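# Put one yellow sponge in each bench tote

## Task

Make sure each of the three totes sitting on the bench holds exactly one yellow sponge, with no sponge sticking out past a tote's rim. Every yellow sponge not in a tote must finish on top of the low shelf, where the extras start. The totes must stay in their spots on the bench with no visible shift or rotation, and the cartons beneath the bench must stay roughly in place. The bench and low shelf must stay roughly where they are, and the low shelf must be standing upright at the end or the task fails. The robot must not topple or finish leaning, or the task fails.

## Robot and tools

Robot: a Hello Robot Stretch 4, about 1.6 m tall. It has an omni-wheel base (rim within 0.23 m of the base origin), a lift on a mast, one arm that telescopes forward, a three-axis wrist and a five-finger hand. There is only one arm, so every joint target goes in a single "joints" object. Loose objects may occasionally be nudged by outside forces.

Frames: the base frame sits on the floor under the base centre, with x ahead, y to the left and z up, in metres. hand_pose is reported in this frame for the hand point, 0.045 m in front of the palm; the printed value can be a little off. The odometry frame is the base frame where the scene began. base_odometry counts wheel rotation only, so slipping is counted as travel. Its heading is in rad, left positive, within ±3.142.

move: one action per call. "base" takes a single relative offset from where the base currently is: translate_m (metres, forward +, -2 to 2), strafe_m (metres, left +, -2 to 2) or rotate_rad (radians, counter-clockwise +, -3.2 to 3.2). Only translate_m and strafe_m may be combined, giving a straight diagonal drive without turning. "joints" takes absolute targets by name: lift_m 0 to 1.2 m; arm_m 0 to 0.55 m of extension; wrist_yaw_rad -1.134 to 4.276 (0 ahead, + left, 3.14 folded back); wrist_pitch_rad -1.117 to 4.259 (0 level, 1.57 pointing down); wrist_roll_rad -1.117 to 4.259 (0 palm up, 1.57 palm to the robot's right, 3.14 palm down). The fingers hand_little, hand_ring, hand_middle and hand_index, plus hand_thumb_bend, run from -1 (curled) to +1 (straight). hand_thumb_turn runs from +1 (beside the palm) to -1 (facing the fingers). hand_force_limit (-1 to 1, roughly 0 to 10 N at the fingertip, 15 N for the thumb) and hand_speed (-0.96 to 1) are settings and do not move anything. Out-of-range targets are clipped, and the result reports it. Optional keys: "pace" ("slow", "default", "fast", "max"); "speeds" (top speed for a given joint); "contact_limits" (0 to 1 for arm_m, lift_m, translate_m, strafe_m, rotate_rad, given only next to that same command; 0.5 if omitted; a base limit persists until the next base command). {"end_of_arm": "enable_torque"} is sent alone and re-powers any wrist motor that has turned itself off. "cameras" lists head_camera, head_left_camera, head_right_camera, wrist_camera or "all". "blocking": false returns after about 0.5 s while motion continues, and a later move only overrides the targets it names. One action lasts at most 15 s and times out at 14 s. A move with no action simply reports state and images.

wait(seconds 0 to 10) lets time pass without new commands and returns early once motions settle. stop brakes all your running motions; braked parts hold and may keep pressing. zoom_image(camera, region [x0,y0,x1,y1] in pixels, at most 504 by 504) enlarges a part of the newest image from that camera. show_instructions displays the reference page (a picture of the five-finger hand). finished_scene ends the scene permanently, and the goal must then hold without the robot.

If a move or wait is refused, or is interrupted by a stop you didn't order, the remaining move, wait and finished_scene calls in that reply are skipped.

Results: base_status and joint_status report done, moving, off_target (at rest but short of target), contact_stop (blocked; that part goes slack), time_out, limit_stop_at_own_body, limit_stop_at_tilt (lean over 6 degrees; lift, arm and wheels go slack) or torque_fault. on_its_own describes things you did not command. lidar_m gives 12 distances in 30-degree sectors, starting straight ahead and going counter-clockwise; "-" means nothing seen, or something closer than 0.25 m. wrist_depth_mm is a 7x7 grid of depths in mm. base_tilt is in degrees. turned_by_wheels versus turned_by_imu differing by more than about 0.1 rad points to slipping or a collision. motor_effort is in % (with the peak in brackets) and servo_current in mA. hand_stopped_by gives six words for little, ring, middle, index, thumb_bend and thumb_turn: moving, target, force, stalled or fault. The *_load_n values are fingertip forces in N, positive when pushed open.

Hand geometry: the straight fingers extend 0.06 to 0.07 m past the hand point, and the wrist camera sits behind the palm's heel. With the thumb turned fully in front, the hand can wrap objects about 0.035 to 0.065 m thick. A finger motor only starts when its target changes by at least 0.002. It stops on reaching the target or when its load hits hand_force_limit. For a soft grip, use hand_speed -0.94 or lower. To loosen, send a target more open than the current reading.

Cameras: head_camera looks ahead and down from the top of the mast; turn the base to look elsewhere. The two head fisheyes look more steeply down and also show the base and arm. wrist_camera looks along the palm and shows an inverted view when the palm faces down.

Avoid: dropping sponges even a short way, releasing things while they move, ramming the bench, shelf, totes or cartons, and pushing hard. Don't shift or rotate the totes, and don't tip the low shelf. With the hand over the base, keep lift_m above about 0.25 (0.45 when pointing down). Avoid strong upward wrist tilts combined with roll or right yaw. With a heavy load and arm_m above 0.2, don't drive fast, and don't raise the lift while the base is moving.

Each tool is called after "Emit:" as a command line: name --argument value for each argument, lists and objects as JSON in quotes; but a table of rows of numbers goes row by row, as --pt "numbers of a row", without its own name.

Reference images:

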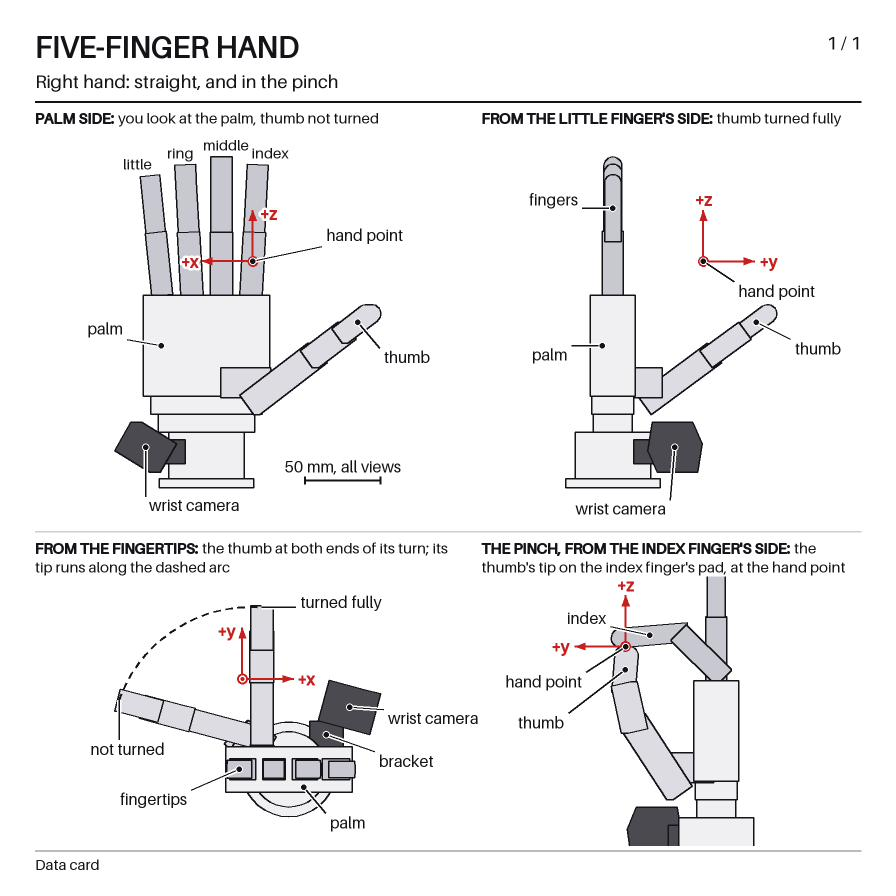

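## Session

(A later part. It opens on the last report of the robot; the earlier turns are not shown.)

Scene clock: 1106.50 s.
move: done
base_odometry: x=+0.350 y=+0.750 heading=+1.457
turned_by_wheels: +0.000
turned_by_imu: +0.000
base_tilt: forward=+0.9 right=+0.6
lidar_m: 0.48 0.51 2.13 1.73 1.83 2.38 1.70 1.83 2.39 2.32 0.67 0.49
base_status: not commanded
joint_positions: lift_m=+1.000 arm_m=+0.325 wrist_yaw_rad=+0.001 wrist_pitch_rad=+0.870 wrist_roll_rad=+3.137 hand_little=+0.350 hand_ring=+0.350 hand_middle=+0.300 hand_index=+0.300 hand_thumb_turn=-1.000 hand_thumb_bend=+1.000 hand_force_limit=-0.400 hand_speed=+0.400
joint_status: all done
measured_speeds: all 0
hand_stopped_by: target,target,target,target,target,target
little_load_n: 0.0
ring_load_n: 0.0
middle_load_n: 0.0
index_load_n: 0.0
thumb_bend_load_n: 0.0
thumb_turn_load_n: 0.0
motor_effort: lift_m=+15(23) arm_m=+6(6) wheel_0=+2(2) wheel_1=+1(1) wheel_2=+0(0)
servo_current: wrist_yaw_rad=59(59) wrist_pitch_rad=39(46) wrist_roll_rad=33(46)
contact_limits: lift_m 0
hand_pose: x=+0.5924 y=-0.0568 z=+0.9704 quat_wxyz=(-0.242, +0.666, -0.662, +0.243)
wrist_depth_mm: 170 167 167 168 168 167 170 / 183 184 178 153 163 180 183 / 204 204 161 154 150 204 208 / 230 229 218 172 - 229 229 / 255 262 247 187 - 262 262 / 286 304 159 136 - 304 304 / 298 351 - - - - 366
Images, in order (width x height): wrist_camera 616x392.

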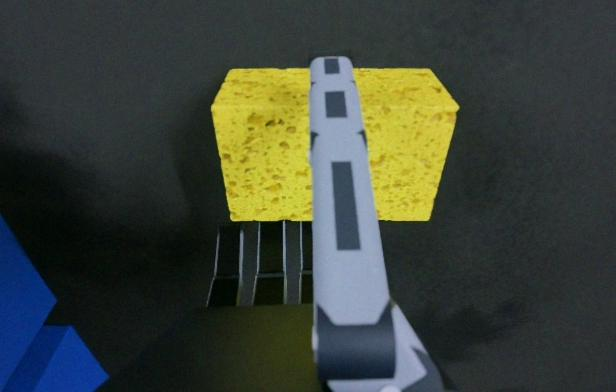

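Emit:
move --joints '{"lift_m": 0.983}' --pace "slow" --contact_limits '{"lift_m": 0.0}'

Emit:
move --joints '{"hand_speed": -0.93, "hand_force_limit": -0.6}'

Emit:
move --joints '{"hand_index": -0.4, "hand_middle": -0.4}'

Emit:
move --joints '{"hand_force_limit": -0.4, "hand_index": -0.15, "hand_middle": -0.15}' --cameras '["wrist_camera"]'

Scene clock: 1115.80 s.
move: done
base_odometry: x=+0.350 y=+0.750 heading=+1.457
turned_by_wheels: +0.000
turned_by_imu: -0.001
base_tilt: forward=+0.9 right=+0.5
lidar_m: 0.49 0.52 2.09 1.72 1.82 2.37 1.71 1.85 2.41 2.31 0.68 0.51
base_status: not commanded
joint_positions: lift_m=+0.983 arm_m=+0.325 wrist_yaw_rad=+0.001 wrist_pitch_rad=+0.870 wrist_roll_rad=+3.137 hand_little=+0.350 hand_ring=+0.350 hand_middle=+0.300 hand_index=+0.300 hand_thumb_turn=-1.000 hand_thumb_bend=+1.000 hand_force_limit=-0.400 hand_speed=+0.400
joint_status: all done
measured_speeds: all 0
hand_stopped_by: target,target,target,target,target,target
little_load_n: 0.0
ring_load_n: 0.0
middle_load_n: 0.0
index_load_n: 0.0
thumb_bend_load_n: 0.0
thumb_turn_load_n: 0.0
motor_effort: lift_m=+15(16) arm_m=+6(6) wheel_0=+2(2) wheel_1=+1(1) wheel_2=+0(1)
servo_current: wrist_yaw_rad=39(59) wrist_pitch_rad=39(59) wrist_roll_rad=39(46)
contact_limits: lift_m 0
hand_pose: x=+0.5924 y=-0.0568 z=+0.9534 quat_wxyz=(-0.242, +0.666, -0.662, +0.243)
wrist_depth_mm: 151 151 152 152 152 152 154 / 167 167 161 144 161 167 170 / 189 185 138 136 136 181 185 / 208 208 158 151 151 208 207 / 237 237 194 168 - 237 237 / 267 276 160 136 - 276 276 / 300 319 - - - - 332
pictures: none

Scene clock: 1116.10 s.
move: done
base_odometry: x=+0.350 y=+0.750 heading=+1.457
turned_by_wheels: +0.000
turned_by_imu: +0.000
base_tilt: forward=+0.9 right=+0.5
lidar_m: 0.48 0.53 2.10 1.72 1.82 2.38 1.72 1.86 2.36 2.30 0.66 0.51
base_status: not commanded
joint_positions: lift_m=+0.983 arm_m=+0.325 wrist_yaw_rad=+0.001 wrist_pitch_rad=+0.870 wrist_roll_rad=+3.137 hand_little=+0.350 hand_ring=+0.350 hand_middle=+0.300 hand_index=+0.300 hand_thumb_turn=-1.000 hand_thumb_bend=+1.000 hand_force_limit=-0.600 hand_speed=-0.930
joint_status: all done
measured_speeds: all 0
hand_stopped_by: target,target,target,target,target,target
little_load_n: 0.0
ring_load_n: 0.0
middle_load_n: 0.0
index_load_n: 0.0
thumb_bend_load_n: 0.0
thumb_turn_load_n: 0.0
motor_effort: lift_m=+15(15) arm_m=+6(6) wheel_0=+2(2) wheel_1=+1(1) wheel_2=+0(0)
servo_current: wrist_yaw_rad=46(52) wrist_pitch_rad=33(39) wrist_roll_rad=26(33)
contact_limits: lift_m 0
hand_pose: x=+0.5924 y=-0.0568 z=+0.9534 quat_wxyz=(-0.242, +0.666, -0.662, +0.243)
wrist_depth_mm: 151 151 152 152 152 151 154 / 167 167 160 144 160 167 169 / 189 185 138 136 137 181 185 / 208 208 159 151 151 208 208 / 237 237 193 168 - 236 237 / 268 276 160 136 - 276 277 / 300 320 - - - - 330
pictures: none

Scene clock: 1119.07 s.
move: off_target
base_odometry: x=+0.350 y=+0.750 heading=+1.457
turned_by_wheels: +0.000
turned_by_imu: -0.001
base_tilt: forward=+0.9 right=+0.6
lidar_m: 0.46 0.53 2.10 1.72 1.83 2.38 1.71 1.82 2.36 2.32 0.67 0.50
base_status: not commanded
joint_positions: lift_m=+0.983 arm_m=+0.325 wrist_yaw_rad=+0.001 wrist_pitch_rad=+0.870 wrist_roll_rad=+3.137 hand_little=+0.350 hand_ring=+0.350 hand_middle=+0.131 hand_index=+0.104 hand_thumb_turn=-1.000 hand_thumb_bend=+1.000 hand_force_limit=-0.600 hand_speed=-0.930
joint_status: hand_middle off_target (ended at +0.131, target -0.400); hand_index off_target (ended at +0.104, target -0.400)
measured_speeds: all 0
hand_stopped_by: target,target,force,force,target,target
little_load_n: 0.0
ring_load_n: 0.0
middle_load_n: 2.0
index_load_n: 2.0
thumb_bend_load_n: 0.5
thumb_turn_load_n: 0.0
motor_effort: lift_m=+15(15) arm_m=+6(6) wheel_0=+2(2) wheel_1=+1(1) wheel_2=+0(1)
servo_current: wrist_yaw_rad=46(59) wrist_pitch_rad=52(59) wrist_roll_rad=26(52)
contact_limits: lift_m 0
hand_pose: x=+0.5924 y=-0.0568 z=+0.9534 quat_wxyz=(-0.242, +0.666, -0.662, +0.243)
wrist_depth_mm: 151 152 152 152 152 151 154 / 167 167 140 128 143 160 170 / 189 185 137 134 137 181 185 / 208 208 158 154 150 208 208 / 238 237 224 179 - 237 237 / 267 276 160 136 - 276 276 / 300 319 - - - - 334
pictures: none

Scene clock: 1119.50 s.
move: off_target
base_odometry: x=+0.350 y=+0.750 heading=+1.457
turned_by_wheels: +0.000
turned_by_imu: +0.000
base_tilt: forward=+1.0 right=+0.5
lidar_m: 0.47 0.51 2.10 1.71 1.84 2.32 1.72 1.85 2.40 2.32 0.67 0.52
base_status: not commanded
joint_positions: lift_m=+0.983 arm_m=+0.325 wrist_yaw_rad=+0.001 wrist_pitch_rad=+0.870 wrist_roll_rad=+3.137 hand_little=+0.350 hand_ring=+0.350 hand_middle=+0.119 hand_index=+0.093 hand_thumb_turn=-1.000 hand_thumb_bend=+1.000 hand_force_limit=-0.400 hand_speed=-0.930
joint_status: hand_middle off_target (ended at +0.119, target -0.150); hand_index off_target (ended at +0.093, target -0.150); the others done
measured_speeds: all 0
hand_stopped_by: target,target,force,force,target,target
little_load_n: 0.0
ring_load_n: 0.0
middle_load_n: 3.5
index_load_n: 3.0
thumb_bend_load_n: 0.0
thumb_turn_load_n: 0.0
motor_effort: lift_m=+15(15) arm_m=+6(6) wheel_0=+2(2) wheel_1=+1(1) wheel_2=+0(0)
servo_current: wrist_yaw_rad=39(52) wrist_pitch_rad=33(46) wrist_roll_rad=39(39)
contact_limits: lift_m 0
hand_pose: x=+0.5924 y=-0.0568 z=+0.9534 quat_wxyz=(-0.242, +0.666, -0.662, +0.243)
wrist_depth_mm: 151 152 152 152 152 151 154 / 167 167 137 127 142 160 169 / 189 185 137 134 134 181 185 / 208 208 158 154 150 208 208 / 238 236 224 179 - 236 237 / 268 276 160 136 - 276 276 / 300 317 - - - - 332
Images, in order (width x height): wrist_camera 616x392.

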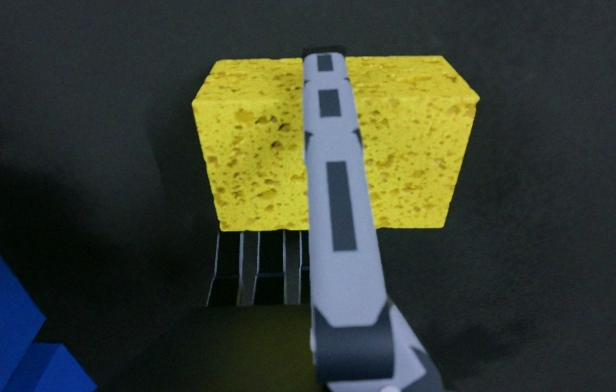

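Emit:
move --joints '{"lift_m": 1.03}' --pace "slow" --cameras '["wrist_camera"]'

Emit:
move --joints '{"lift_m": 1.18}'

Emit:
move --base '{"strafe_m": -0.36}' --joints '{"arm_m": 0.2}' --cameras '["wrist_camera", "head_camera"]'

Scene clock: 1128.93 s.
move: done
base_odometry: x=+0.350 y=+0.750 heading=+1.457
turned_by_wheels: +0.000
turned_by_imu: -0.001
base_tilt: forward=+0.9 right=+0.6
lidar_m: 0.49 0.52 2.11 1.74 1.82 2.34 1.72 1.84 2.37 2.32 0.68 0.51
base_status: not commanded
joint_positions: lift_m=+1.030 arm_m=+0.325 wrist_yaw_rad=+0.001 wrist_pitch_rad=+0.870 wrist_roll_rad=+3.137 hand_little=+0.350 hand_ring=+0.350 hand_middle=+0.119 hand_index=+0.093 hand_thumb_turn=-1.000 hand_thumb_bend=+1.000 hand_force_limit=-0.400 hand_speed=-0.930
joint_status: all done
measured_speeds: all 0
hand_stopped_by: target,target,force,force,target,target
little_load_n: 0.0
ring_load_n: 0.0
middle_load_n: 3.5
index_load_n: 3.0
thumb_bend_load_n: 0.0
thumb_turn_load_n: -0.5
motor_effort: lift_m=+24(26) arm_m=+6(6) wheel_0=+2(2) wheel_1=+1(1) wheel_2=+0(1)
servo_current: wrist_yaw_rad=46(59) wrist_pitch_rad=20(59) wrist_roll_rad=33(46)
hand_pose: x=+0.5924 y=-0.0568 z=+0.9997 quat_wxyz=(-0.242, +0.666, -0.662, +0.243)
wrist_depth_mm: 194 198 195 195 195 195 - / 213 218 147 127 142 206 213 / 236 237 137 134 134 232 237 / 266 266 158 154 150 266 266 / 287 303 287 179 - 304 303 / 297 353 159 136 - 351 353 / 291 - - - - - 410
Images, in order (width x height): wrist_camera 616x392.

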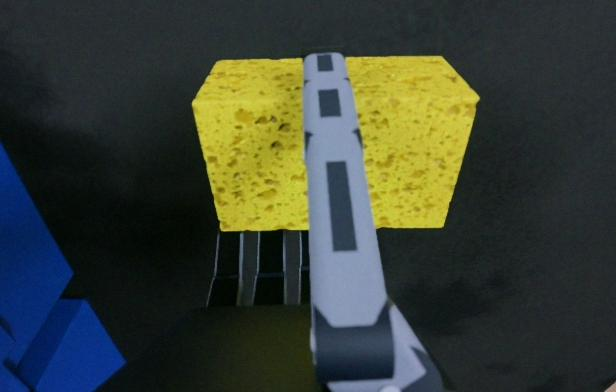

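Scene clock: 1130.63 s.
move: done
base_odometry: x=+0.350 y=+0.750 heading=+1.457
turned_by_wheels: +0.000
turned_by_imu: +0.000
base_tilt: forward=+0.9 right=+0.5
lidar_m: 0.47 0.51 2.10 1.72 1.85 2.34 1.69 1.83 2.37 2.30 0.68 0.46
base_status: not commanded
joint_positions: lift_m=+1.180 arm_m=+0.325 wrist_yaw_rad=+0.001 wrist_pitch_rad=+0.870 wrist_roll_rad=+3.137 hand_little=+0.350 hand_ring=+0.350 hand_middle=+0.119 hand_index=+0.093 hand_thumb_turn=-1.000 hand_thumb_bend=+1.000 hand_force_limit=-0.400 hand_speed=-0.930
joint_status: all done
measured_speeds: all 0
hand_stopped_by: target,target,force,force,target,target
little_load_n: 0.0
ring_load_n: -0.5
middle_load_n: 3.5
index_load_n: 3.0
thumb_bend_load_n: 0.5
thumb_turn_load_n: -0.5
motor_effort: lift_m=+24(27) arm_m=+6(6) wheel_0=+2(2) wheel_1=+1(1) wheel_2=+0(1)
servo_current: wrist_yaw_rad=52(52) wrist_pitch_rad=26(59) wrist_roll_rad=26(46)
hand_pose: x=+0.5924 y=-0.0568 z=+1.1497 quat_wxyz=(-0.242, +0.666, -0.662, +0.243)
wrist_depth_mm: 325 332 332 332 332 332 338 / 274 366 147 127 142 351 364 / 290 397 137 134 134 140 407 / 309 433 158 154 150 455 455 / 359 407 492 179 - 521 521 / - 430 160 136 - 603 - / 473 473 - - - - -
pictures: none

Scene clock: 1133.17 s.
move: done
base_odometry: x=+0.708 y=+0.709 heading=+1.457
turned_by_wheels: +0.000
turned_by_imu: +0.001
base_tilt: forward=+0.8 right=+0.5
lidar_m: 0.46 0.48 0.73 2.06 2.20 1.76 1.74 1.86 1.99 1.93 0.62 0.49
base_status: done
joint_positions: lift_m=+1.180 arm_m=+0.200 wrist_yaw_rad=+0.001 wrist_pitch_rad=+0.870 wrist_roll_rad=+3.137 hand_little=+0.350 hand_ring=+0.350 hand_middle=+0.119 hand_index=+0.093 hand_thumb_turn=-1.000 hand_thumb_bend=+1.000 hand_force_limit=-0.400 hand_speed=-0.930
joint_status: all done
measured_speeds: all 0
hand_stopped_by: target,target,force,force,target,target
little_load_n: 0.0
ring_load_n: 0.0
middle_load_n: 3.5
index_load_n: 3.5
thumb_bend_load_n: 0.0
thumb_turn_load_n: -0.5
motor_effort: lift_m=+22(24) arm_m=-6(8) wheel_0=+0(8) wheel_1=+1(9) wheel_2=+1(4)
servo_current: wrist_yaw_rad=46(59) wrist_pitch_rad=33(59) wrist_roll_rad=33(46)
hand_pose: x=+0.4679 y=-0.0568 z=+1.1498 quat_wxyz=(-0.242, +0.666, -0.662, +0.243)
wrist_depth_mm: 931 904 904 917 917 931 931 / 366 366 147 127 142 357 366 / 407 404 137 134 134 140 407 / 455 455 154 154 150 312 452 / 521 517 185 179 - 504 521 / 609 603 159 136 - 603 603 / 723 699 - - - - 732
pictures: head_camera, wrist_camera
Images, in order (width x height): head_camera 420x560, wrist_camera 616x392.

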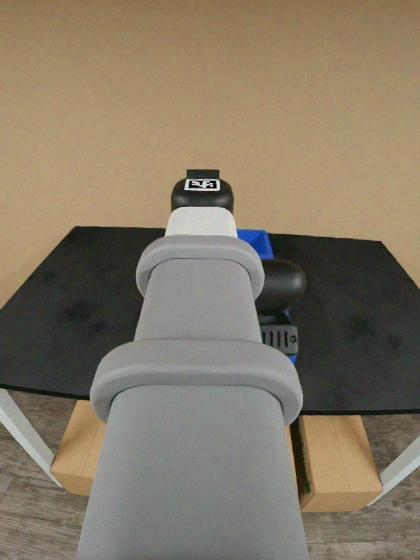

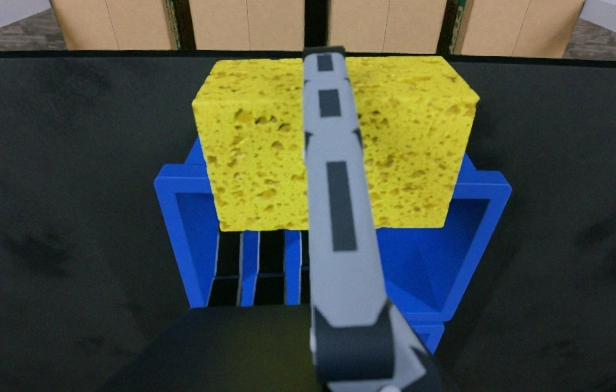

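Emit:
move --joints '{"arm_m": 0.547}'

Emit:
move --base '{"translate_m": 0.14}' --pace "slow" --contact_limits '{"translate_m": 0.05}' --cameras '["wrist_camera", "head_camera", "head_right_camera"]'

Scene clock: 1140.40 s.
move: done
base_odometry: x=+0.708 y=+0.709 heading=+1.457
turned_by_wheels: +0.000
turned_by_imu: -0.001
base_tilt: forward=+0.9 right=+0.6
lidar_m: 0.45 0.50 0.72 2.09 2.21 1.74 1.73 1.84 2.02 1.97 0.65 0.45
base_status: not commanded
joint_positions: lift_m=+1.180 arm_m=+0.547 wrist_yaw_rad=+0.001 wrist_pitch_rad=+0.870 wrist_roll_rad=+3.137 hand_little=+0.350 hand_ring=+0.350 hand_middle=+0.119 hand_index=+0.093 hand_thumb_turn=-1.000 hand_thumb_bend=+1.000 hand_force_limit=-0.400 hand_speed=-0.930
joint_status: all done
measured_speeds: all 0
hand_stopped_by: target,target,force,force,target,target
little_load_n: 0.0
ring_load_n: 0.0
middle_load_n: 3.5
index_load_n: 3.0
thumb_bend_load_n: 0.0
thumb_turn_load_n: -0.5
motor_effort: lift_m=+23(23) arm_m=+6(10) wheel_0=+0(1) wheel_1=+1(1) wheel_2=+1(2)
servo_current: wrist_yaw_rad=26(59) wrist_pitch_rad=39(59) wrist_roll_rad=39(46)
hand_pose: x=+0.8144 y=-0.0568 z=+1.1498 quat_wxyz=(-0.242, +0.666, -0.662, +0.243)
wrist_depth_mm: 330 221 222 218 222 217 329 / 364 276 147 128 142 143 364 / 404 324 137 134 134 140 404 / 455 355 158 154 150 442 452 / 517 517 180 179 - 517 521 / 609 597 138 136 - 603 603 / - - - - - - 691
pictures: none

Scene clock: 1143.10 s.
move: done
base_odometry: x=+0.724 y=+0.848 heading=+1.457
turned_by_wheels: +0.000
turned_by_imu: -0.001
base_tilt: forward=+0.9 right=+0.6
lidar_m: 0.33 0.35 0.51 2.12 2.19 2.54 1.88 2.02 2.02 1.96 0.45 0.33
base_status: done
joint_positions: lift_m=+1.180 arm_m=+0.547 wrist_yaw_rad=+0.001 wrist_pitch_rad=+0.870 wrist_roll_rad=+3.137 hand_little=+0.350 hand_ring=+0.350 hand_middle=+0.119 hand_index=+0.093 hand_thumb_turn=-1.000 hand_thumb_bend=+1.000 hand_force_limit=-0.400 hand_speed=-0.930
joint_status: not commanded
measured_speeds: all 0
hand_stopped_by: target,target,force,force,target,target
little_load_n: 0.0
ring_load_n: 0.0
middle_load_n: 3.0
index_load_n: 3.5
thumb_bend_load_n: 0.5
thumb_turn_load_n: 0.0
motor_effort: lift_m=+23(23) arm_m=+6(6) wheel_0=+1(6) wheel_1=+0(6) wheel_2=+1(6)
servo_current: wrist_yaw_rad=46(59) wrist_pitch_rad=33(59) wrist_roll_rad=46(46)
contact_limits: translate_m 0.05
hand_pose: x=+0.8144 y=-0.0568 z=+1.1498 quat_wxyz=(-0.242, +0.666, -0.662, +0.243)
wrist_depth_mm: 329 286 319 319 317 229 336 / 364 251 147 127 142 234 364 / 404 404 134 134 134 140 402 / 452 455 154 154 150 442 455 / 521 512 377 179 - 517 517 / 585 585 139 136 - 580 585 / 544 549 - - - - 544
pictures: head_camera, head_right_camera, wrist_camera
Images, in order (width x height): head_camera 420x560, head_right_camera 420x672, wrist_camera 616x392.

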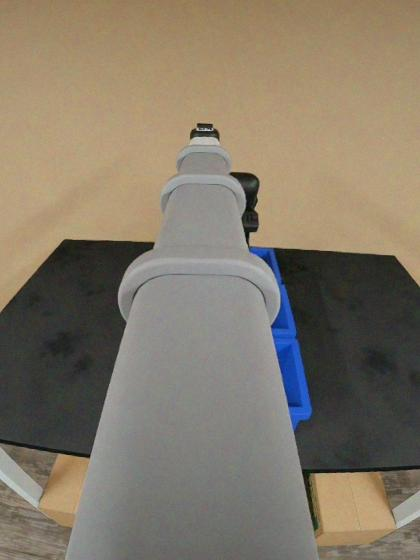

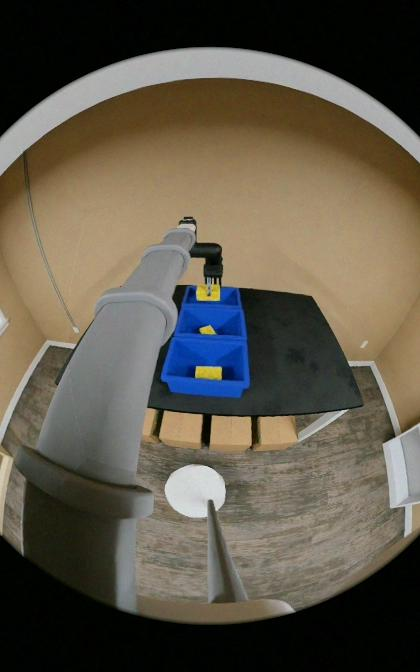

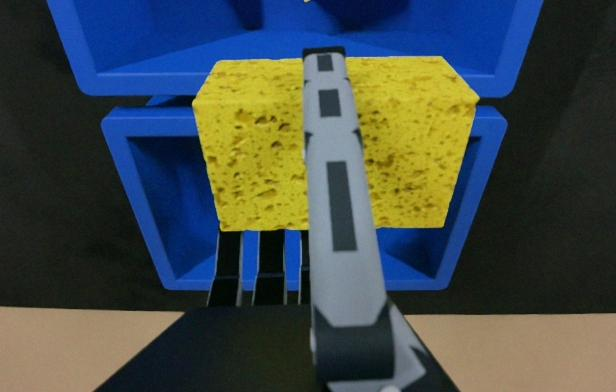

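Emit:
zoom_image --camera "head_right_camera" --region '[150, 270, 270, 410]'

Emit:
zoom_image --camera "wrist_camera" --region '[40, 0, 544, 320]'

Scaled by 3.600 from the camera's image (finer frame: 600x960).

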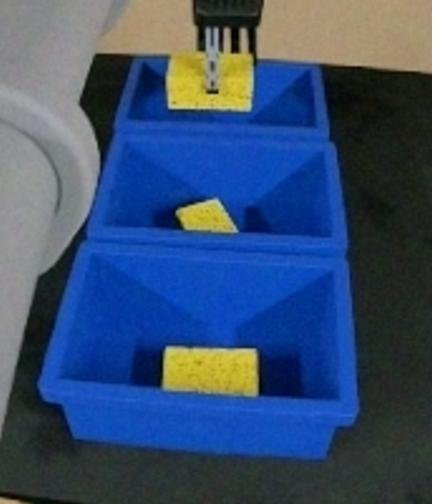

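Scaled by 1.000.

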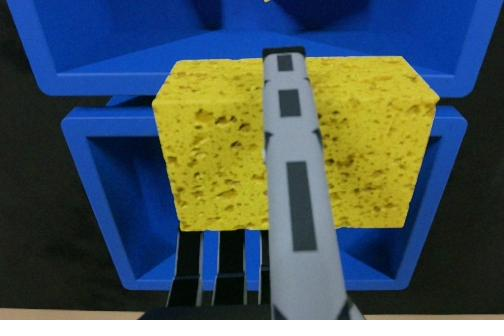

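Emit:
move --joints '{"wrist_pitch_rad": 0.76, "wrist_yaw_rad": 0.2}'

Emit:
move --base '{"translate_m": 0.055, "strafe_m": -0.025}' --pace "slow" --contact_limits '{"translate_m": 0.0, "strafe_m": 0.0}' --cameras '["wrist_camera", "head_left_camera"]'

Scene clock: 1276.13 s.
move: done
base_odometry: x=+0.724 y=+0.848 heading=+1.457
turned_by_wheels: +0.000
turned_by_imu: -0.001
base_tilt: forward=+1.0 right=+0.5
lidar_m: 0.32 0.34 0.50 2.08 2.19 2.55 1.88 2.05 2.03 1.97 0.45 0.34
base_status: not commanded
joint_positions: lift_m=+1.180 arm_m=+0.547 wrist_yaw_rad=+0.198 wrist_pitch_rad=+0.767 wrist_roll_rad=+3.137 hand_little=+0.350 hand_ring=+0.350 hand_middle=+0.119 hand_index=+0.093 hand_thumb_turn=-1.000 hand_thumb_bend=+1.000 hand_force_limit=-0.400 hand_speed=-0.930
joint_status: all done
measured_speeds: all 0
hand_stopped_by: target,target,force,force,target,target
little_load_n: 0.0
ring_load_n: 0.0
middle_load_n: 3.0
index_load_n: 3.0
thumb_bend_load_n: 0.5
thumb_turn_load_n: 0.0
motor_effort: lift_m=+22(23) arm_m=+5(6) wheel_0=+1(2) wheel_1=-1(1) wheel_2=+2(2)
servo_current: wrist_yaw_rad=33(91) wrist_pitch_rad=33(91) wrist_roll_rad=33(39)
contact_limits: translate_m 0.05
hand_pose: x=+0.8441 y=-0.0326 z=+1.1608 quat_wxyz=(-0.302, +0.713, -0.581, +0.249)
wrist_depth_mm: 338 - 285 224 232 238 349 / 379 - 136 127 142 366 382 / 430 404 134 134 134 140 433 / 492 362 158 154 150 496 500 / 549 559 189 179 - 585 585 / 500 525 159 136 - - 661 / 455 477 - - - - -
pictures: none

"contact_limits": translate_m and strafe_m are given together and make one move, which takes one limit: state it under one of them only

Emit:
move --base '{"strafe_m": -0.025}' --pace "slow"

Emit:
move --base '{"translate_m": 0.055}' --pace "slow" --contact_limits '{"translate_m": 0.0}' --cameras '["wrist_camera", "head_left_camera"]'

Scene clock: 1280.43 s.
move: done
base_odometry: x=+0.749 y=+0.845 heading=+1.457
turned_by_wheels: +0.000
turned_by_imu: +0.000
base_tilt: forward=+0.8 right=+0.5
lidar_m: 0.33 0.34 0.52 2.15 2.20 2.52 1.87 2.04 1.99 1.94 0.46 0.30
base_status: done
joint_positions: lift_m=+1.180 arm_m=+0.547 wrist_yaw_rad=+0.198 wrist_pitch_rad=+0.767 wrist_roll_rad=+3.137 hand_little=+0.350 hand_ring=+0.350 hand_middle=+0.119 hand_index=+0.093 hand_thumb_turn=-1.000 hand_thumb_bend=+1.000 hand_force_limit=-0.400 hand_speed=-0.930
joint_status: not commanded
measured_speeds: all 0
hand_stopped_by: target,target,force,force,target,target
little_load_n: 0.0
ring_load_n: 0.0
middle_load_n: 3.0
index_load_n: 3.5
thumb_bend_load_n: 0.0
thumb_turn_load_n: 0.0
motor_effort: lift_m=+23(23) arm_m=+6(6) wheel_0=+1(5) wheel_1=+0(6) wheel_2=+1(5)
servo_current: wrist_yaw_rad=46(59) wrist_pitch_rad=33(65) wrist_roll_rad=33(46)
hand_pose: x=+0.8441 y=-0.0326 z=+1.1608 quat_wxyz=(-0.302, +0.713, -0.581, +0.249)
wrist_depth_mm: 345 234 285 224 233 238 349 / 377 - 136 127 142 244 382 / 427 410 134 133 134 140 433 / 492 384 158 154 150 500 500 / 544 559 188 179 - 585 585 / 500 525 159 136 - - 654 / 455 477 - - - - -
pictures: none

Scene clock: 1282.20 s.
move: done
base_odometry: x=+0.755 y=+0.900 heading=+1.458
turned_by_wheels: +0.000
turned_by_imu: +0.000
base_tilt: forward=+0.9 right=+0.6
lidar_m: 0.27 0.30 0.41 2.13 2.20 2.59 1.93 2.08 2.02 1.94 0.39 0.27
base_status: done
joint_positions: lift_m=+1.180 arm_m=+0.547 wrist_yaw_rad=+0.199 wrist_pitch_rad=+0.767 wrist_roll_rad=+3.137 hand_little=+0.350 hand_ring=+0.350 hand_middle=+0.119 hand_index=+0.093 hand_thumb_turn=-1.000 hand_thumb_bend=+1.000 hand_force_limit=-0.400 hand_speed=-0.930
joint_status: not commanded
measured_speeds: all 0
hand_stopped_by: target,target,force,force,target,target
little_load_n: 0.0
ring_load_n: 0.0
middle_load_n: 3.0
index_load_n: 3.5
thumb_bend_load_n: 0.5
thumb_turn_load_n: 0.0
motor_effort: lift_m=+23(23) arm_m=+5(6) wheel_0=+1(6) wheel_1=+3(6) wheel_2=-1(8)
servo_current: wrist_yaw_rad=46(52) wrist_pitch_rad=33(65) wrist_roll_rad=26(39)
contact_limits: translate_m 0
hand_pose: x=+0.8442 y=-0.0326 z=+1.1609 quat_wxyz=(-0.302, +0.713, -0.581, +0.249)
wrist_depth_mm: 347 - - - - 266 342 / 379 375 137 127 142 246 382 / 430 332 137 134 134 140 433 / 492 492 158 154 150 500 500 / 496 525 517 179 - 580 585 / 445 473 160 136 - - - / 407 427 - - - - 549
pictures: head_left_camera, wrist_camera
Images, in order (width x height): head_left_camera 420x672, wrist_camera 616x392.

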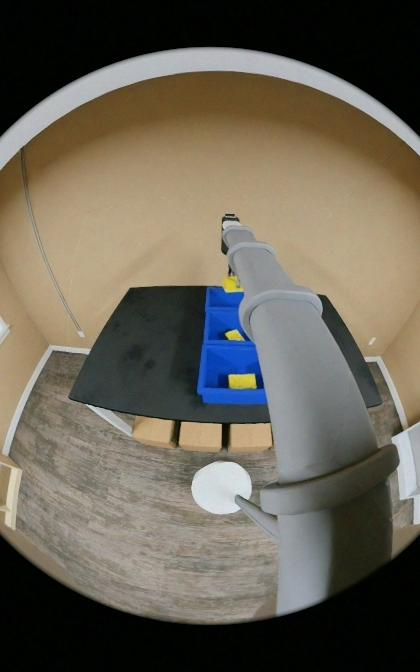

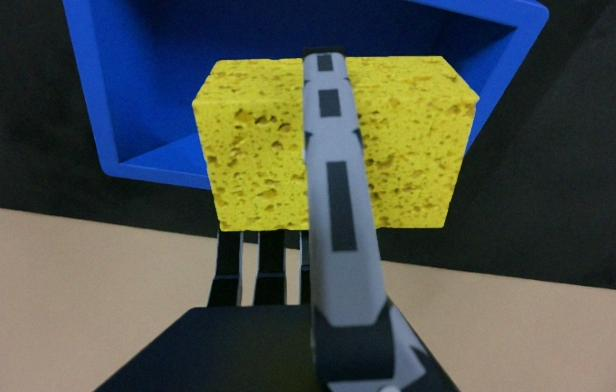

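Emit:
move --base '{"strafe_m": -0.015}' --joints '{"wrist_pitch_rad": 0.735}' --pace "slow"

Emit:
move --base '{"translate_m": 0.022}' --pace "slow" --contact_limits '{"translate_m": 0.0}' --cameras '["wrist_camera", "head_left_camera"]'

Emit:
zoom_image --camera "wrist_camera" --region '[40, 0, 544, 320]'

Scene clock: 1317.90 s.
move: done
base_odometry: x=+0.770 y=+0.898 heading=+1.458
turned_by_wheels: +0.000
turned_by_imu: -0.001
base_tilt: forward=+0.9 right=+0.5
lidar_m: 0.27 0.28 0.43 2.18 2.23 1.98 1.94 2.10 1.98 1.92 0.38 0.29
base_status: done
joint_positions: lift_m=+1.180 arm_m=+0.547 wrist_yaw_rad=+0.199 wrist_pitch_rad=+0.743 wrist_roll_rad=+3.137 hand_little=+0.350 hand_ring=+0.350 hand_middle=+0.119 hand_index=+0.093 hand_thumb_turn=-1.000 hand_thumb_bend=+1.000 hand_force_limit=-0.400 hand_speed=-0.930
joint_status: all done
measured_speeds: all 0
hand_stopped_by: target,target,force,force,target,target
little_load_n: 0.0
ring_load_n: 0.0
middle_load_n: 3.5
index_load_n: 3.5
thumb_bend_load_n: 0.0
thumb_turn_load_n: 0.0
motor_effort: lift_m=+23(23) arm_m=+5(6) wheel_0=+2(6) wheel_1=+0(5) wheel_2=+1(3)
servo_current: wrist_yaw_rad=52(59) wrist_pitch_rad=46(65) wrist_roll_rad=33(46)
hand_pose: x=+0.8489 y=-0.0316 z=+1.1638 quat_wxyz=(-0.311, +0.710, -0.578, +0.256)
wrist_depth_mm: 349 - - - - 290 236 / 382 373 137 127 142 255 387 / 436 415 137 134 134 140 439 / 508 508 158 154 150 512 512 / 492 517 512 179 - 585 609 / 439 462 160 136 - - - / 402 421 - - - - 539
pictures: none

Scene clock: 1319.13 s.
move: done
base_odometry: x=+0.772 y=+0.920 heading=+1.458
turned_by_wheels: +0.000
turned_by_imu: +0.000
base_tilt: forward=+0.9 right=+0.6
lidar_m: 0.25 0.26 0.39 2.18 2.23 2.60 1.94 2.11 2.00 1.93 0.35 0.25
base_status: done
joint_positions: lift_m=+1.180 arm_m=+0.547 wrist_yaw_rad=+0.199 wrist_pitch_rad=+0.742 wrist_roll_rad=+3.137 hand_little=+0.350 hand_ring=+0.350 hand_middle=+0.119 hand_index=+0.093 hand_thumb_turn=-1.000 hand_thumb_bend=+1.000 hand_force_limit=-0.400 hand_speed=-0.930
joint_status: not commanded
measured_speeds: all 0
hand_stopped_by: target,target,force,force,target,target
little_load_n: 0.0
ring_load_n: 0.0
middle_load_n: 3.0
index_load_n: 3.0
thumb_bend_load_n: 0.0
thumb_turn_load_n: -0.5
motor_effort: lift_m=+22(23) arm_m=+5(6) wheel_0=+0(4) wheel_1=+1(3) wheel_2=+2(6)
servo_current: wrist_yaw_rad=46(59) wrist_pitch_rad=52(65) wrist_roll_rad=33(39)
contact_limits: translate_m 0
hand_pose: x=+0.8489 y=-0.0316 z=+1.1638 quat_wxyz=(-0.311, +0.710, -0.578, +0.256)
wrist_depth_mm: 349 - - - - 286 235 / 384 336 138 127 142 252 387 / 439 427 137 134 134 140 439 / 496 508 158 154 150 508 508 / 462 492 484 179 - 585 591 / 415 439 160 136 - 554 - / 382 399 - - - - 521
pictures: head_left_camera, wrist_camera
Images, in order (width x height): head_left_camera 420x672, wrist_camera 616x392.

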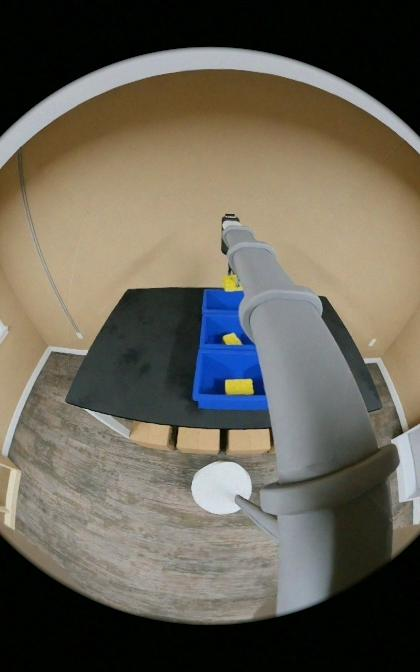

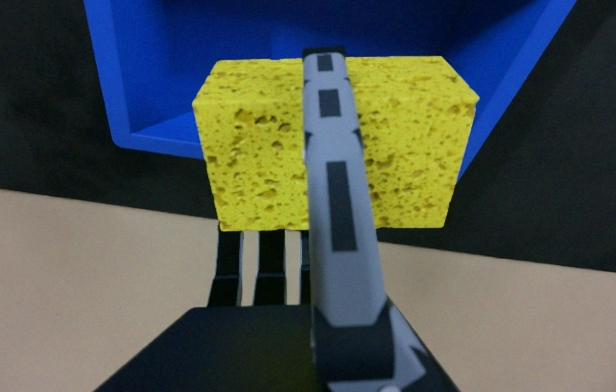

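Scaled by 1.000.

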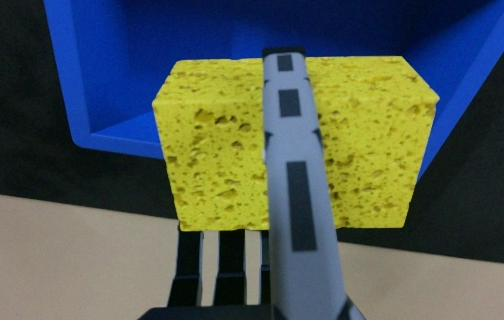

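Emit:
move --joints '{"lift_m": 1.07}' --pace "slow" --contact_limits '{"lift_m": 0.1}' --cameras '["wrist_camera", "head_left_camera"]'

Emit:
zoom_image --camera "head_left_camera" --region '[180, 200, 300, 320]'

Scene clock: 1334.93 s.
move: done
base_odometry: x=+0.772 y=+0.920 heading=+1.458
turned_by_wheels: +0.000
turned_by_imu: -0.001
base_tilt: forward=+0.9 right=+0.6
lidar_m: 0.25 0.26 0.39 2.17 2.23 2.63 1.96 2.11 2.00 1.91 0.36 0.25
base_status: not commanded
joint_positions: lift_m=+1.070 arm_m=+0.547 wrist_yaw_rad=+0.199 wrist_pitch_rad=+0.742 wrist_roll_rad=+3.137 hand_little=+0.350 hand_ring=+0.350 hand_middle=+0.119 hand_index=+0.093 hand_thumb_turn=-1.000 hand_thumb_bend=+1.000 hand_force_limit=-0.400 hand_speed=-0.930
joint_status: all done
measured_speeds: all 0
hand_stopped_by: target,target,force,force,target,target
little_load_n: 0.0
ring_load_n: 0.0
middle_load_n: 3.5
index_load_n: 3.5
thumb_bend_load_n: 0.5
thumb_turn_load_n: 0.0
motor_effort: lift_m=+15(21) arm_m=+5(6) wheel_0=+0(0) wheel_1=+1(1) wheel_2=+2(2)
servo_current: wrist_yaw_rad=52(59) wrist_pitch_rad=33(72) wrist_roll_rad=39(46)
contact_limits: lift_m 0.1; translate_m 0
hand_pose: x=+0.8489 y=-0.0316 z=+1.0544 quat_wxyz=(-0.311, +0.710, -0.578, +0.256)
wrist_depth_mm: - - - - - - 217 / - - 136 127 142 236 214 / - 279 135 134 134 227 208 / - 246 158 154 150 237 204 / 436 227 192 179 - 251 424 / 415 439 160 136 - 525 530 / 382 397 - - - - 525
pictures: head_left_camera, wrist_camera
Images, in order (width x height): head_left_camera 420x672, wrist_camera 616x392.

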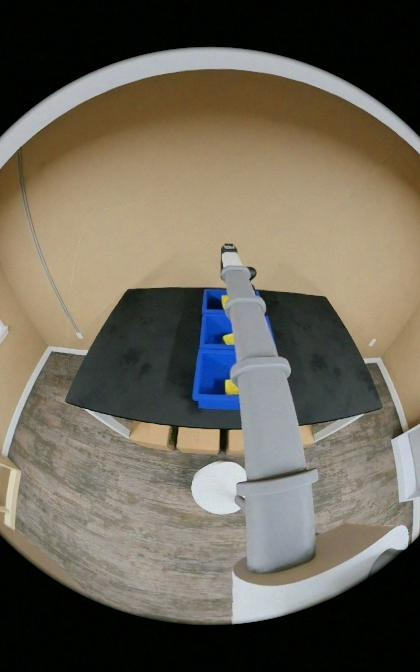

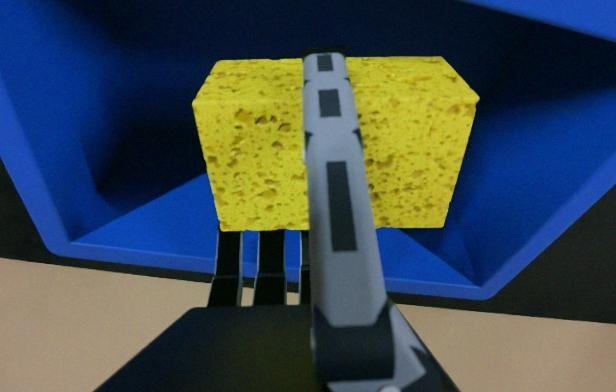

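Scaled by 4.200 from the camera's image (finer frame: 600x960).

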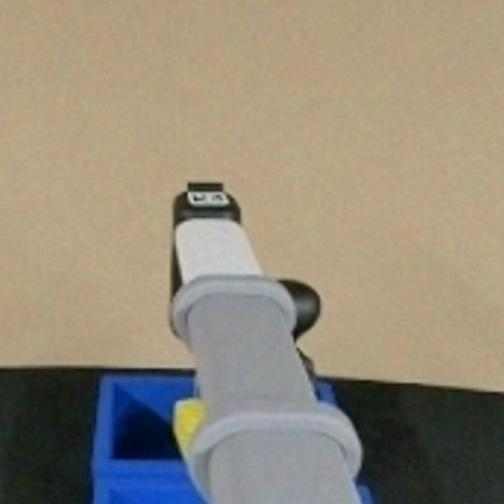

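Emit:
move --joints '{"lift_m": 1.01}' --pace "slow" --contact_limits '{"lift_m": 0.0}' --cameras '["wrist_camera"]'

Emit:
move --joints '{"lift_m": 0.99}' --pace "slow" --contact_limits '{"lift_m": 0.0}' --cameras '["wrist_camera", "head_left_camera"]'

Scene clock: 1345.87 s.
move: done
base_odometry: x=+0.772 y=+0.920 heading=+1.458
turned_by_wheels: +0.000
turned_by_imu: -0.001
base_tilt: forward=+1.0 right=+0.6
lidar_m: 0.25 0.26 0.39 2.16 2.21 2.62 1.95 2.11 1.97 1.92 0.37 0.25
base_status: not commanded
joint_positions: lift_m=+1.010 arm_m=+0.547 wrist_yaw_rad=+0.199 wrist_pitch_rad=+0.742 wrist_roll_rad=+3.137 hand_little=+0.350 hand_ring=+0.350 hand_middle=+0.119 hand_index=+0.093 hand_thumb_turn=-1.000 hand_thumb_bend=+1.000 hand_force_limit=-0.400 hand_speed=-0.930
joint_status: all done
measured_speeds: all 0
hand_stopped_by: target,target,force,force,target,target
little_load_n: 0.0
ring_load_n: 0.0
middle_load_n: 3.5
index_load_n: 3.0
thumb_bend_load_n: 0.5
thumb_turn_load_n: 0.0
motor_effort: lift_m=+15(16) arm_m=+5(6) wheel_0=+0(0) wheel_1=+1(1) wheel_2=+2(2)
servo_current: wrist_yaw_rad=39(59) wrist_pitch_rad=52(65) wrist_roll_rad=39(39)
contact_limits: lift_m 0; translate_m 0
hand_pose: x=+0.8489 y=-0.0316 z=+0.9944 quat_wxyz=(-0.311, +0.710, -0.578, +0.256)
wrist_depth_mm: - - - - - - - / - - 136 127 134 125 - / - - 134 134 134 140 208 / - 242 154 154 150 237 204 / 205 217 214 179 - 251 199 / 182 194 159 136 - 229 193 / 375 182 - - - 213 196
Images, in order (width x height): wrist_camera 616x392.

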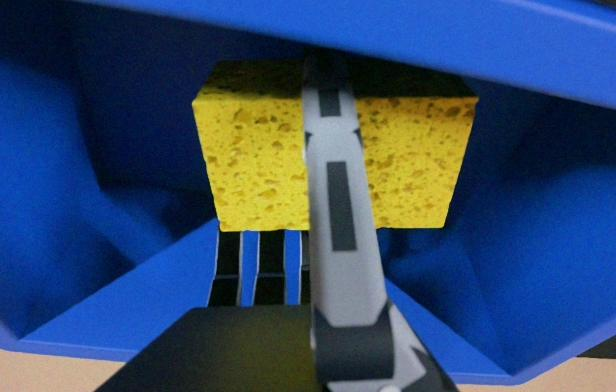

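Scene clock: 1346.80 s.
move: done
base_odometry: x=+0.772 y=+0.920 heading=+1.458
turned_by_wheels: +0.000
turned_by_imu: +0.000
base_tilt: forward=+0.9 right=+0.5
lidar_m: 0.25 0.27 0.40 2.15 2.21 2.60 1.97 2.06 1.98 1.92 0.35 0.27
base_status: not commanded
joint_positions: lift_m=+0.990 arm_m=+0.547 wrist_yaw_rad=+0.199 wrist_pitch_rad=+0.742 wrist_roll_rad=+3.137 hand_little=+0.350 hand_ring=+0.350 hand_middle=+0.119 hand_index=+0.093 hand_thumb_turn=-1.000 hand_thumb_bend=+1.000 hand_force_limit=-0.400 hand_speed=-0.930
joint_status: all done
measured_speeds: all 0
hand_stopped_by: target,target,force,force,target,target
little_load_n: 0.0
ring_load_n: 0.0
middle_load_n: 3.0
index_load_n: 3.5
thumb_bend_load_n: 0.5
thumb_turn_load_n: -0.5
motor_effort: lift_m=+15(15) arm_m=+6(6) wheel_0=+0(0) wheel_1=+1(1) wheel_2=+2(2)
servo_current: wrist_yaw_rad=52(52) wrist_pitch_rad=46(59) wrist_roll_rad=33(39)
contact_limits: lift_m 0; translate_m 0
hand_pose: x=+0.8489 y=-0.0316 z=+0.9744 quat_wxyz=(-0.311, +0.710, -0.578, +0.256)
wrist_depth_mm: - - - - - - - / - - 128 - - - - / - - 134 134 137 137 - / - 236 154 154 150 231 203 / 205 216 213 179 - 248 199 / 183 193 159 136 - 229 193 / 167 174 - - - 213 187
pictures: head_left_camera, wrist_camera
Images, in order (width x height): head_left_camera 420x672, wrist_camera 616x392.

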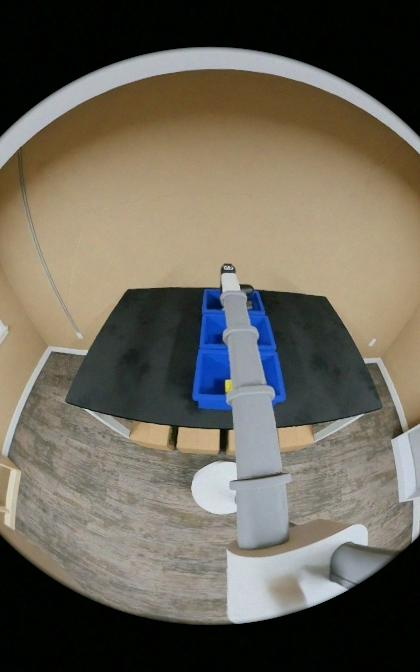

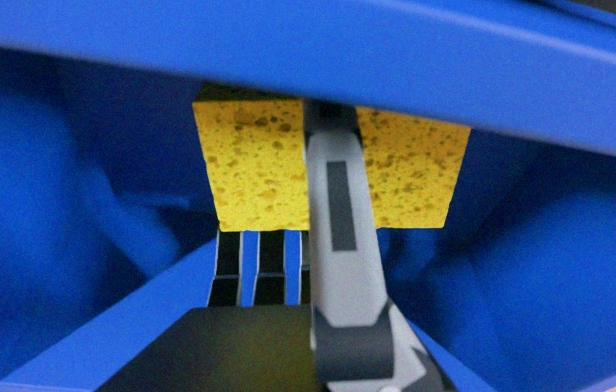

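Emit:
move --joints '{"lift_m": 0.983}' --pace "slow" --contact_limits '{"lift_m": 0.0}' --cameras '["wrist_camera"]'

Emit:
move --joints '{"lift_m": 0.979}' --pace "slow" --contact_limits '{"lift_m": 0.0}' --cameras '["wrist_camera"]'

Scene clock: 1360.13 s.
move: done
base_odometry: x=+0.772 y=+0.920 heading=+1.458
turned_by_wheels: +0.000
turned_by_imu: -0.001
base_tilt: forward=+0.9 right=+0.6
lidar_m: 0.25 0.27 0.39 2.15 2.23 2.62 1.96 2.11 1.98 1.91 0.35 0.27
base_status: not commanded
joint_positions: lift_m=+0.983 arm_m=+0.547 wrist_yaw_rad=+0.199 wrist_pitch_rad=+0.742 wrist_roll_rad=+3.137 hand_little=+0.350 hand_ring=+0.350 hand_middle=+0.119 hand_index=+0.093 hand_thumb_turn=-1.000 hand_thumb_bend=+1.000 hand_force_limit=-0.400 hand_speed=-0.930
joint_status: all done
measured_speeds: all 0
hand_stopped_by: target,target,force,force,target,target
little_load_n: 0.0
ring_load_n: 0.0
middle_load_n: 3.0
index_load_n: 3.5
thumb_bend_load_n: 0.0
thumb_turn_load_n: -0.5
motor_effort: lift_m=+15(16) arm_m=+5(6) wheel_0=+0(0) wheel_1=+1(1) wheel_2=+2(2)
servo_current: wrist_yaw_rad=46(59) wrist_pitch_rad=33(59) wrist_roll_rad=33(39)
contact_limits: lift_m 0; translate_m 0
hand_pose: x=+0.8489 y=-0.0316 z=+0.9674 quat_wxyz=(-0.311, +0.710, -0.578, +0.256)
wrist_depth_mm: - - - - - - - / - - - - - - - / - - 134 134 - - - / - 231 151 154 150 224 204 / 205 216 213 179 - 240 198 / 183 193 159 136 - 229 193 / 167 175 - - - 213 188
Images, in order (width x height): wrist_camera 616x392.

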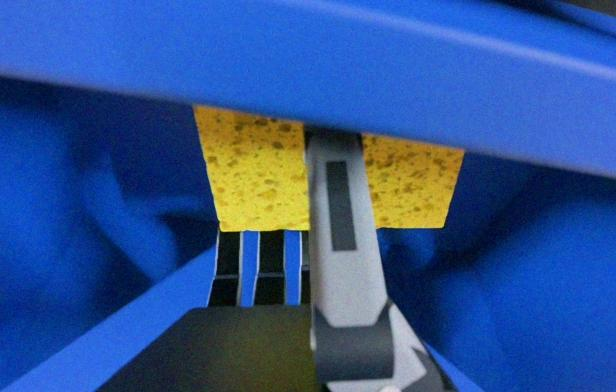

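Scene clock: 1360.70 s.
move: done
base_odometry: x=+0.772 y=+0.920 heading=+1.458
turned_by_wheels: +0.000
turned_by_imu: +0.000
base_tilt: forward=+0.9 right=+0.5
lidar_m: 0.25 0.26 0.41 2.14 2.19 2.60 1.94 2.09 2.01 1.91 0.35 0.27
base_status: not commanded
joint_positions: lift_m=+0.979 arm_m=+0.547 wrist_yaw_rad=+0.199 wrist_pitch_rad=+0.742 wrist_roll_rad=+3.137 hand_little=+0.350 hand_ring=+0.350 hand_middle=+0.119 hand_index=+0.093 hand_thumb_turn=-1.000 hand_thumb_bend=+1.000 hand_force_limit=-0.400 hand_speed=-0.930
joint_status: all done
measured_speeds: all 0
hand_stopped_by: target,target,force,force,target,target
little_load_n: 0.0
ring_load_n: 0.0
middle_load_n: 3.5
index_load_n: 3.0
thumb_bend_load_n: 0.0
thumb_turn_load_n: 0.0
motor_effort: lift_m=+15(16) arm_m=+5(5) wheel_0=+0(0) wheel_1=+1(1) wheel_2=+1(2)
servo_current: wrist_yaw_rad=46(59) wrist_pitch_rad=46(52) wrist_roll_rad=33(46)
contact_limits: lift_m 0; translate_m 0
hand_pose: x=+0.8489 y=-0.0316 z=+0.9634 quat_wxyz=(-0.311, +0.710, -0.578, +0.256)
wrist_depth_mm: - - - - - - - / - - - - - - - / - - 137 137 - - - / - - 151 154 150 220 203 / 205 216 213 179 - 240 198 / 183 194 159 136 - 229 193 / 168 175 - - - 213 187
Images, in order (width x height): wrist_camera 616x392.

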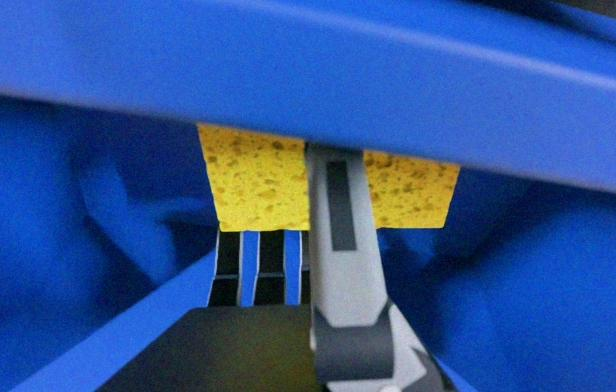

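Emit:
move --joints '{"lift_m": 0.975}' --pace "slow" --contact_limits '{"lift_m": 0.0}' --cameras '["wrist_camera"]'

Scene clock: 1365.20 s.
move: done
base_odometry: x=+0.772 y=+0.920 heading=+1.458
turned_by_wheels: +0.000
turned_by_imu: -0.001
base_tilt: forward=+0.9 right=+0.6
lidar_m: 0.25 0.26 0.40 2.12 2.19 2.62 1.95 2.11 1.97 1.92 0.37 0.26
base_status: not commanded
joint_positions: lift_m=+0.975 arm_m=+0.547 wrist_yaw_rad=+0.199 wrist_pitch_rad=+0.740 wrist_roll_rad=+3.137 hand_little=+0.350 hand_ring=+0.350 hand_middle=+0.119 hand_index=+0.093 hand_thumb_turn=-1.000 hand_thumb_bend=+1.000 hand_force_limit=-0.400 hand_speed=-0.930
joint_status: all done
measured_speeds: all 0
hand_stopped_by: target,target,force,force,target,target
little_load_n: 0.0
ring_load_n: 0.0
middle_load_n: 2.5
index_load_n: 2.5
thumb_bend_load_n: 0.5
thumb_turn_load_n: -0.5
motor_effort: lift_m=+14(15) arm_m=+5(5) wheel_0=+0(0) wheel_1=+1(1) wheel_2=+1(2)
servo_current: wrist_yaw_rad=46(59) wrist_pitch_rad=46(59) wrist_roll_rad=26(39)
contact_limits: lift_m 0; translate_m 0
hand_pose: x=+0.8493 y=-0.0315 z=+0.9597 quat_wxyz=(-0.311, +0.709, -0.578, +0.256)
wrist_depth_mm: - - - - - - - / - - - - - - - / - - 134 - - - - / - - 149 153 149 - - / 204 216 215 179 - 237 198 / 182 193 159 136 - 229 193 / 167 174 - - - 212 187
Images, in order (width x height): wrist_camera 616x392.

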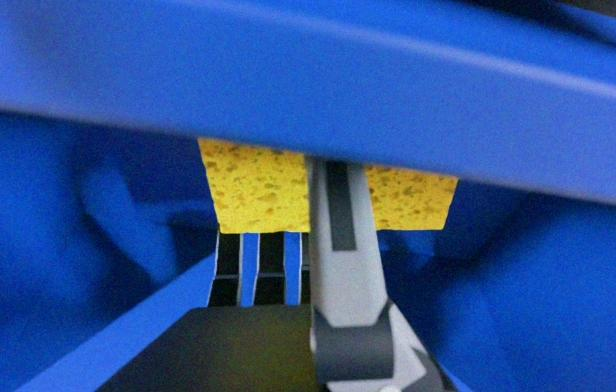

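Emit:
move --joints '{"lift_m": 0.9725}' --pace "slow" --contact_limits '{"lift_m": 0.0}' --cameras '["wrist_camera"]'

Scene clock: 1369.13 s.
move: done
base_odometry: x=+0.772 y=+0.920 heading=+1.458
turned_by_wheels: +0.000
turned_by_imu: -0.001
base_tilt: forward=+1.0 right=+0.6
lidar_m: 0.25 0.25 0.41 2.17 2.22 2.60 1.95 2.12 2.00 1.93 0.34 0.25
base_status: not commanded
joint_positions: lift_m=+0.973 arm_m=+0.547 wrist_yaw_rad=+0.199 wrist_pitch_rad=+0.740 wrist_roll_rad=+3.137 hand_little=+0.350 hand_ring=+0.350 hand_middle=+0.119 hand_index=+0.093 hand_thumb_turn=-1.000 hand_thumb_bend=+1.000 hand_force_limit=-0.400 hand_speed=-0.930
joint_status: all done
measured_speeds: all 0
hand_stopped_by: target,target,force,force,target,target
little_load_n: 0.0
ring_load_n: 0.0
middle_load_n: 1.5
index_load_n: 2.0
thumb_bend_load_n: 0.0
thumb_turn_load_n: 0.0
motor_effort: lift_m=+14(15) arm_m=+5(5) wheel_0=+0(0) wheel_1=+1(1) wheel_2=+2(2)
servo_current: wrist_yaw_rad=52(59) wrist_pitch_rad=52(52) wrist_roll_rad=39(39)
contact_limits: lift_m 0; translate_m 0
hand_pose: x=+0.8493 y=-0.0315 z=+0.9572 quat_wxyz=(-0.312, +0.709, -0.578, +0.256)
wrist_depth_mm: - - - - - - - / - - - - - - - / - - - - - - - / - - 147 152 149 - - / 204 216 212 179 - 237 197 / 182 193 159 136 - 229 193 / 167 174 - - - 212 187
Images, in order (width x height): wrist_camera 616x392.

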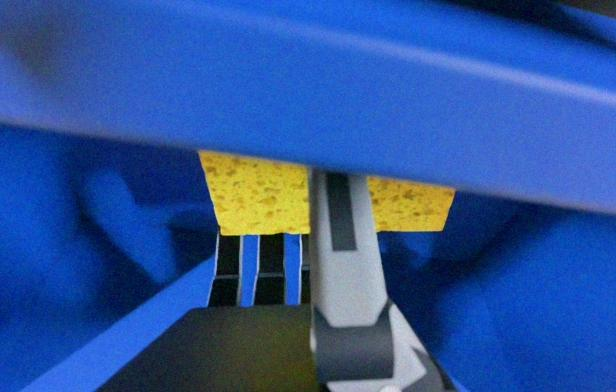

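Emit:
move --joints '{"hand_index": 0.33, "hand_middle": 0.33}' --cameras '["wrist_camera"]'

Scene clock: 1374.80 s.
move: done
base_odometry: x=+0.772 y=+0.920 heading=+1.458
turned_by_wheels: +0.000
turned_by_imu: -0.001
base_tilt: forward=+0.9 right=+0.6
lidar_m: 0.25 0.26 0.39 2.17 2.24 2.63 1.94 2.12 1.97 1.90 0.35 0.26
base_status: not commanded
joint_positions: lift_m=+0.973 arm_m=+0.547 wrist_yaw_rad=+0.199 wrist_pitch_rad=+0.740 wrist_roll_rad=+3.137 hand_little=+0.350 hand_ring=+0.350 hand_middle=+0.330 hand_index=+0.330 hand_thumb_turn=-1.000 hand_thumb_bend=+1.000 hand_force_limit=-0.400 hand_speed=-0.930
joint_status: all done
measured_speeds: all 0
hand_stopped_by: target,target,target,target,target,target
little_load_n: 0.0
ring_load_n: 0.0
middle_load_n: 0.0
index_load_n: 0.0
thumb_bend_load_n: 0.0
thumb_turn_load_n: 0.0
motor_effort: lift_m=+14(15) arm_m=+5(5) wheel_0=+0(0) wheel_1=+1(1) wheel_2=+2(3)
servo_current: wrist_yaw_rad=46(52) wrist_pitch_rad=46(59) wrist_roll_rad=33(46)
contact_limits: lift_m 0; translate_m 0
hand_pose: x=+0.8493 y=-0.0315 z=+0.9572 quat_wxyz=(-0.312, +0.709, -0.578, +0.256)
wrist_depth_mm: - - - - - - - / - - - - - - - / - - - - - - - / - - 149 154 - - - / 204 216 212 180 - 237 198 / 182 193 159 136 - 229 193 / 167 174 - - - 212 187
Images, in order (width x height): wrist_camera 616x392.

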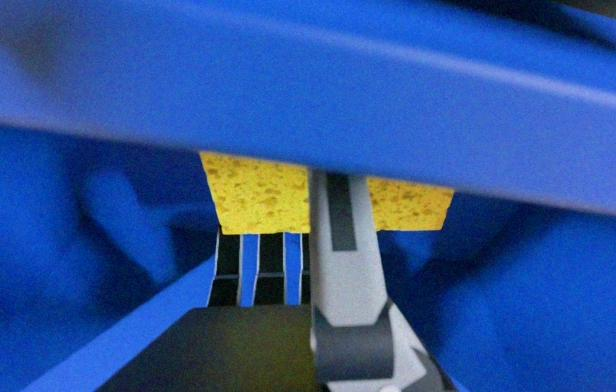

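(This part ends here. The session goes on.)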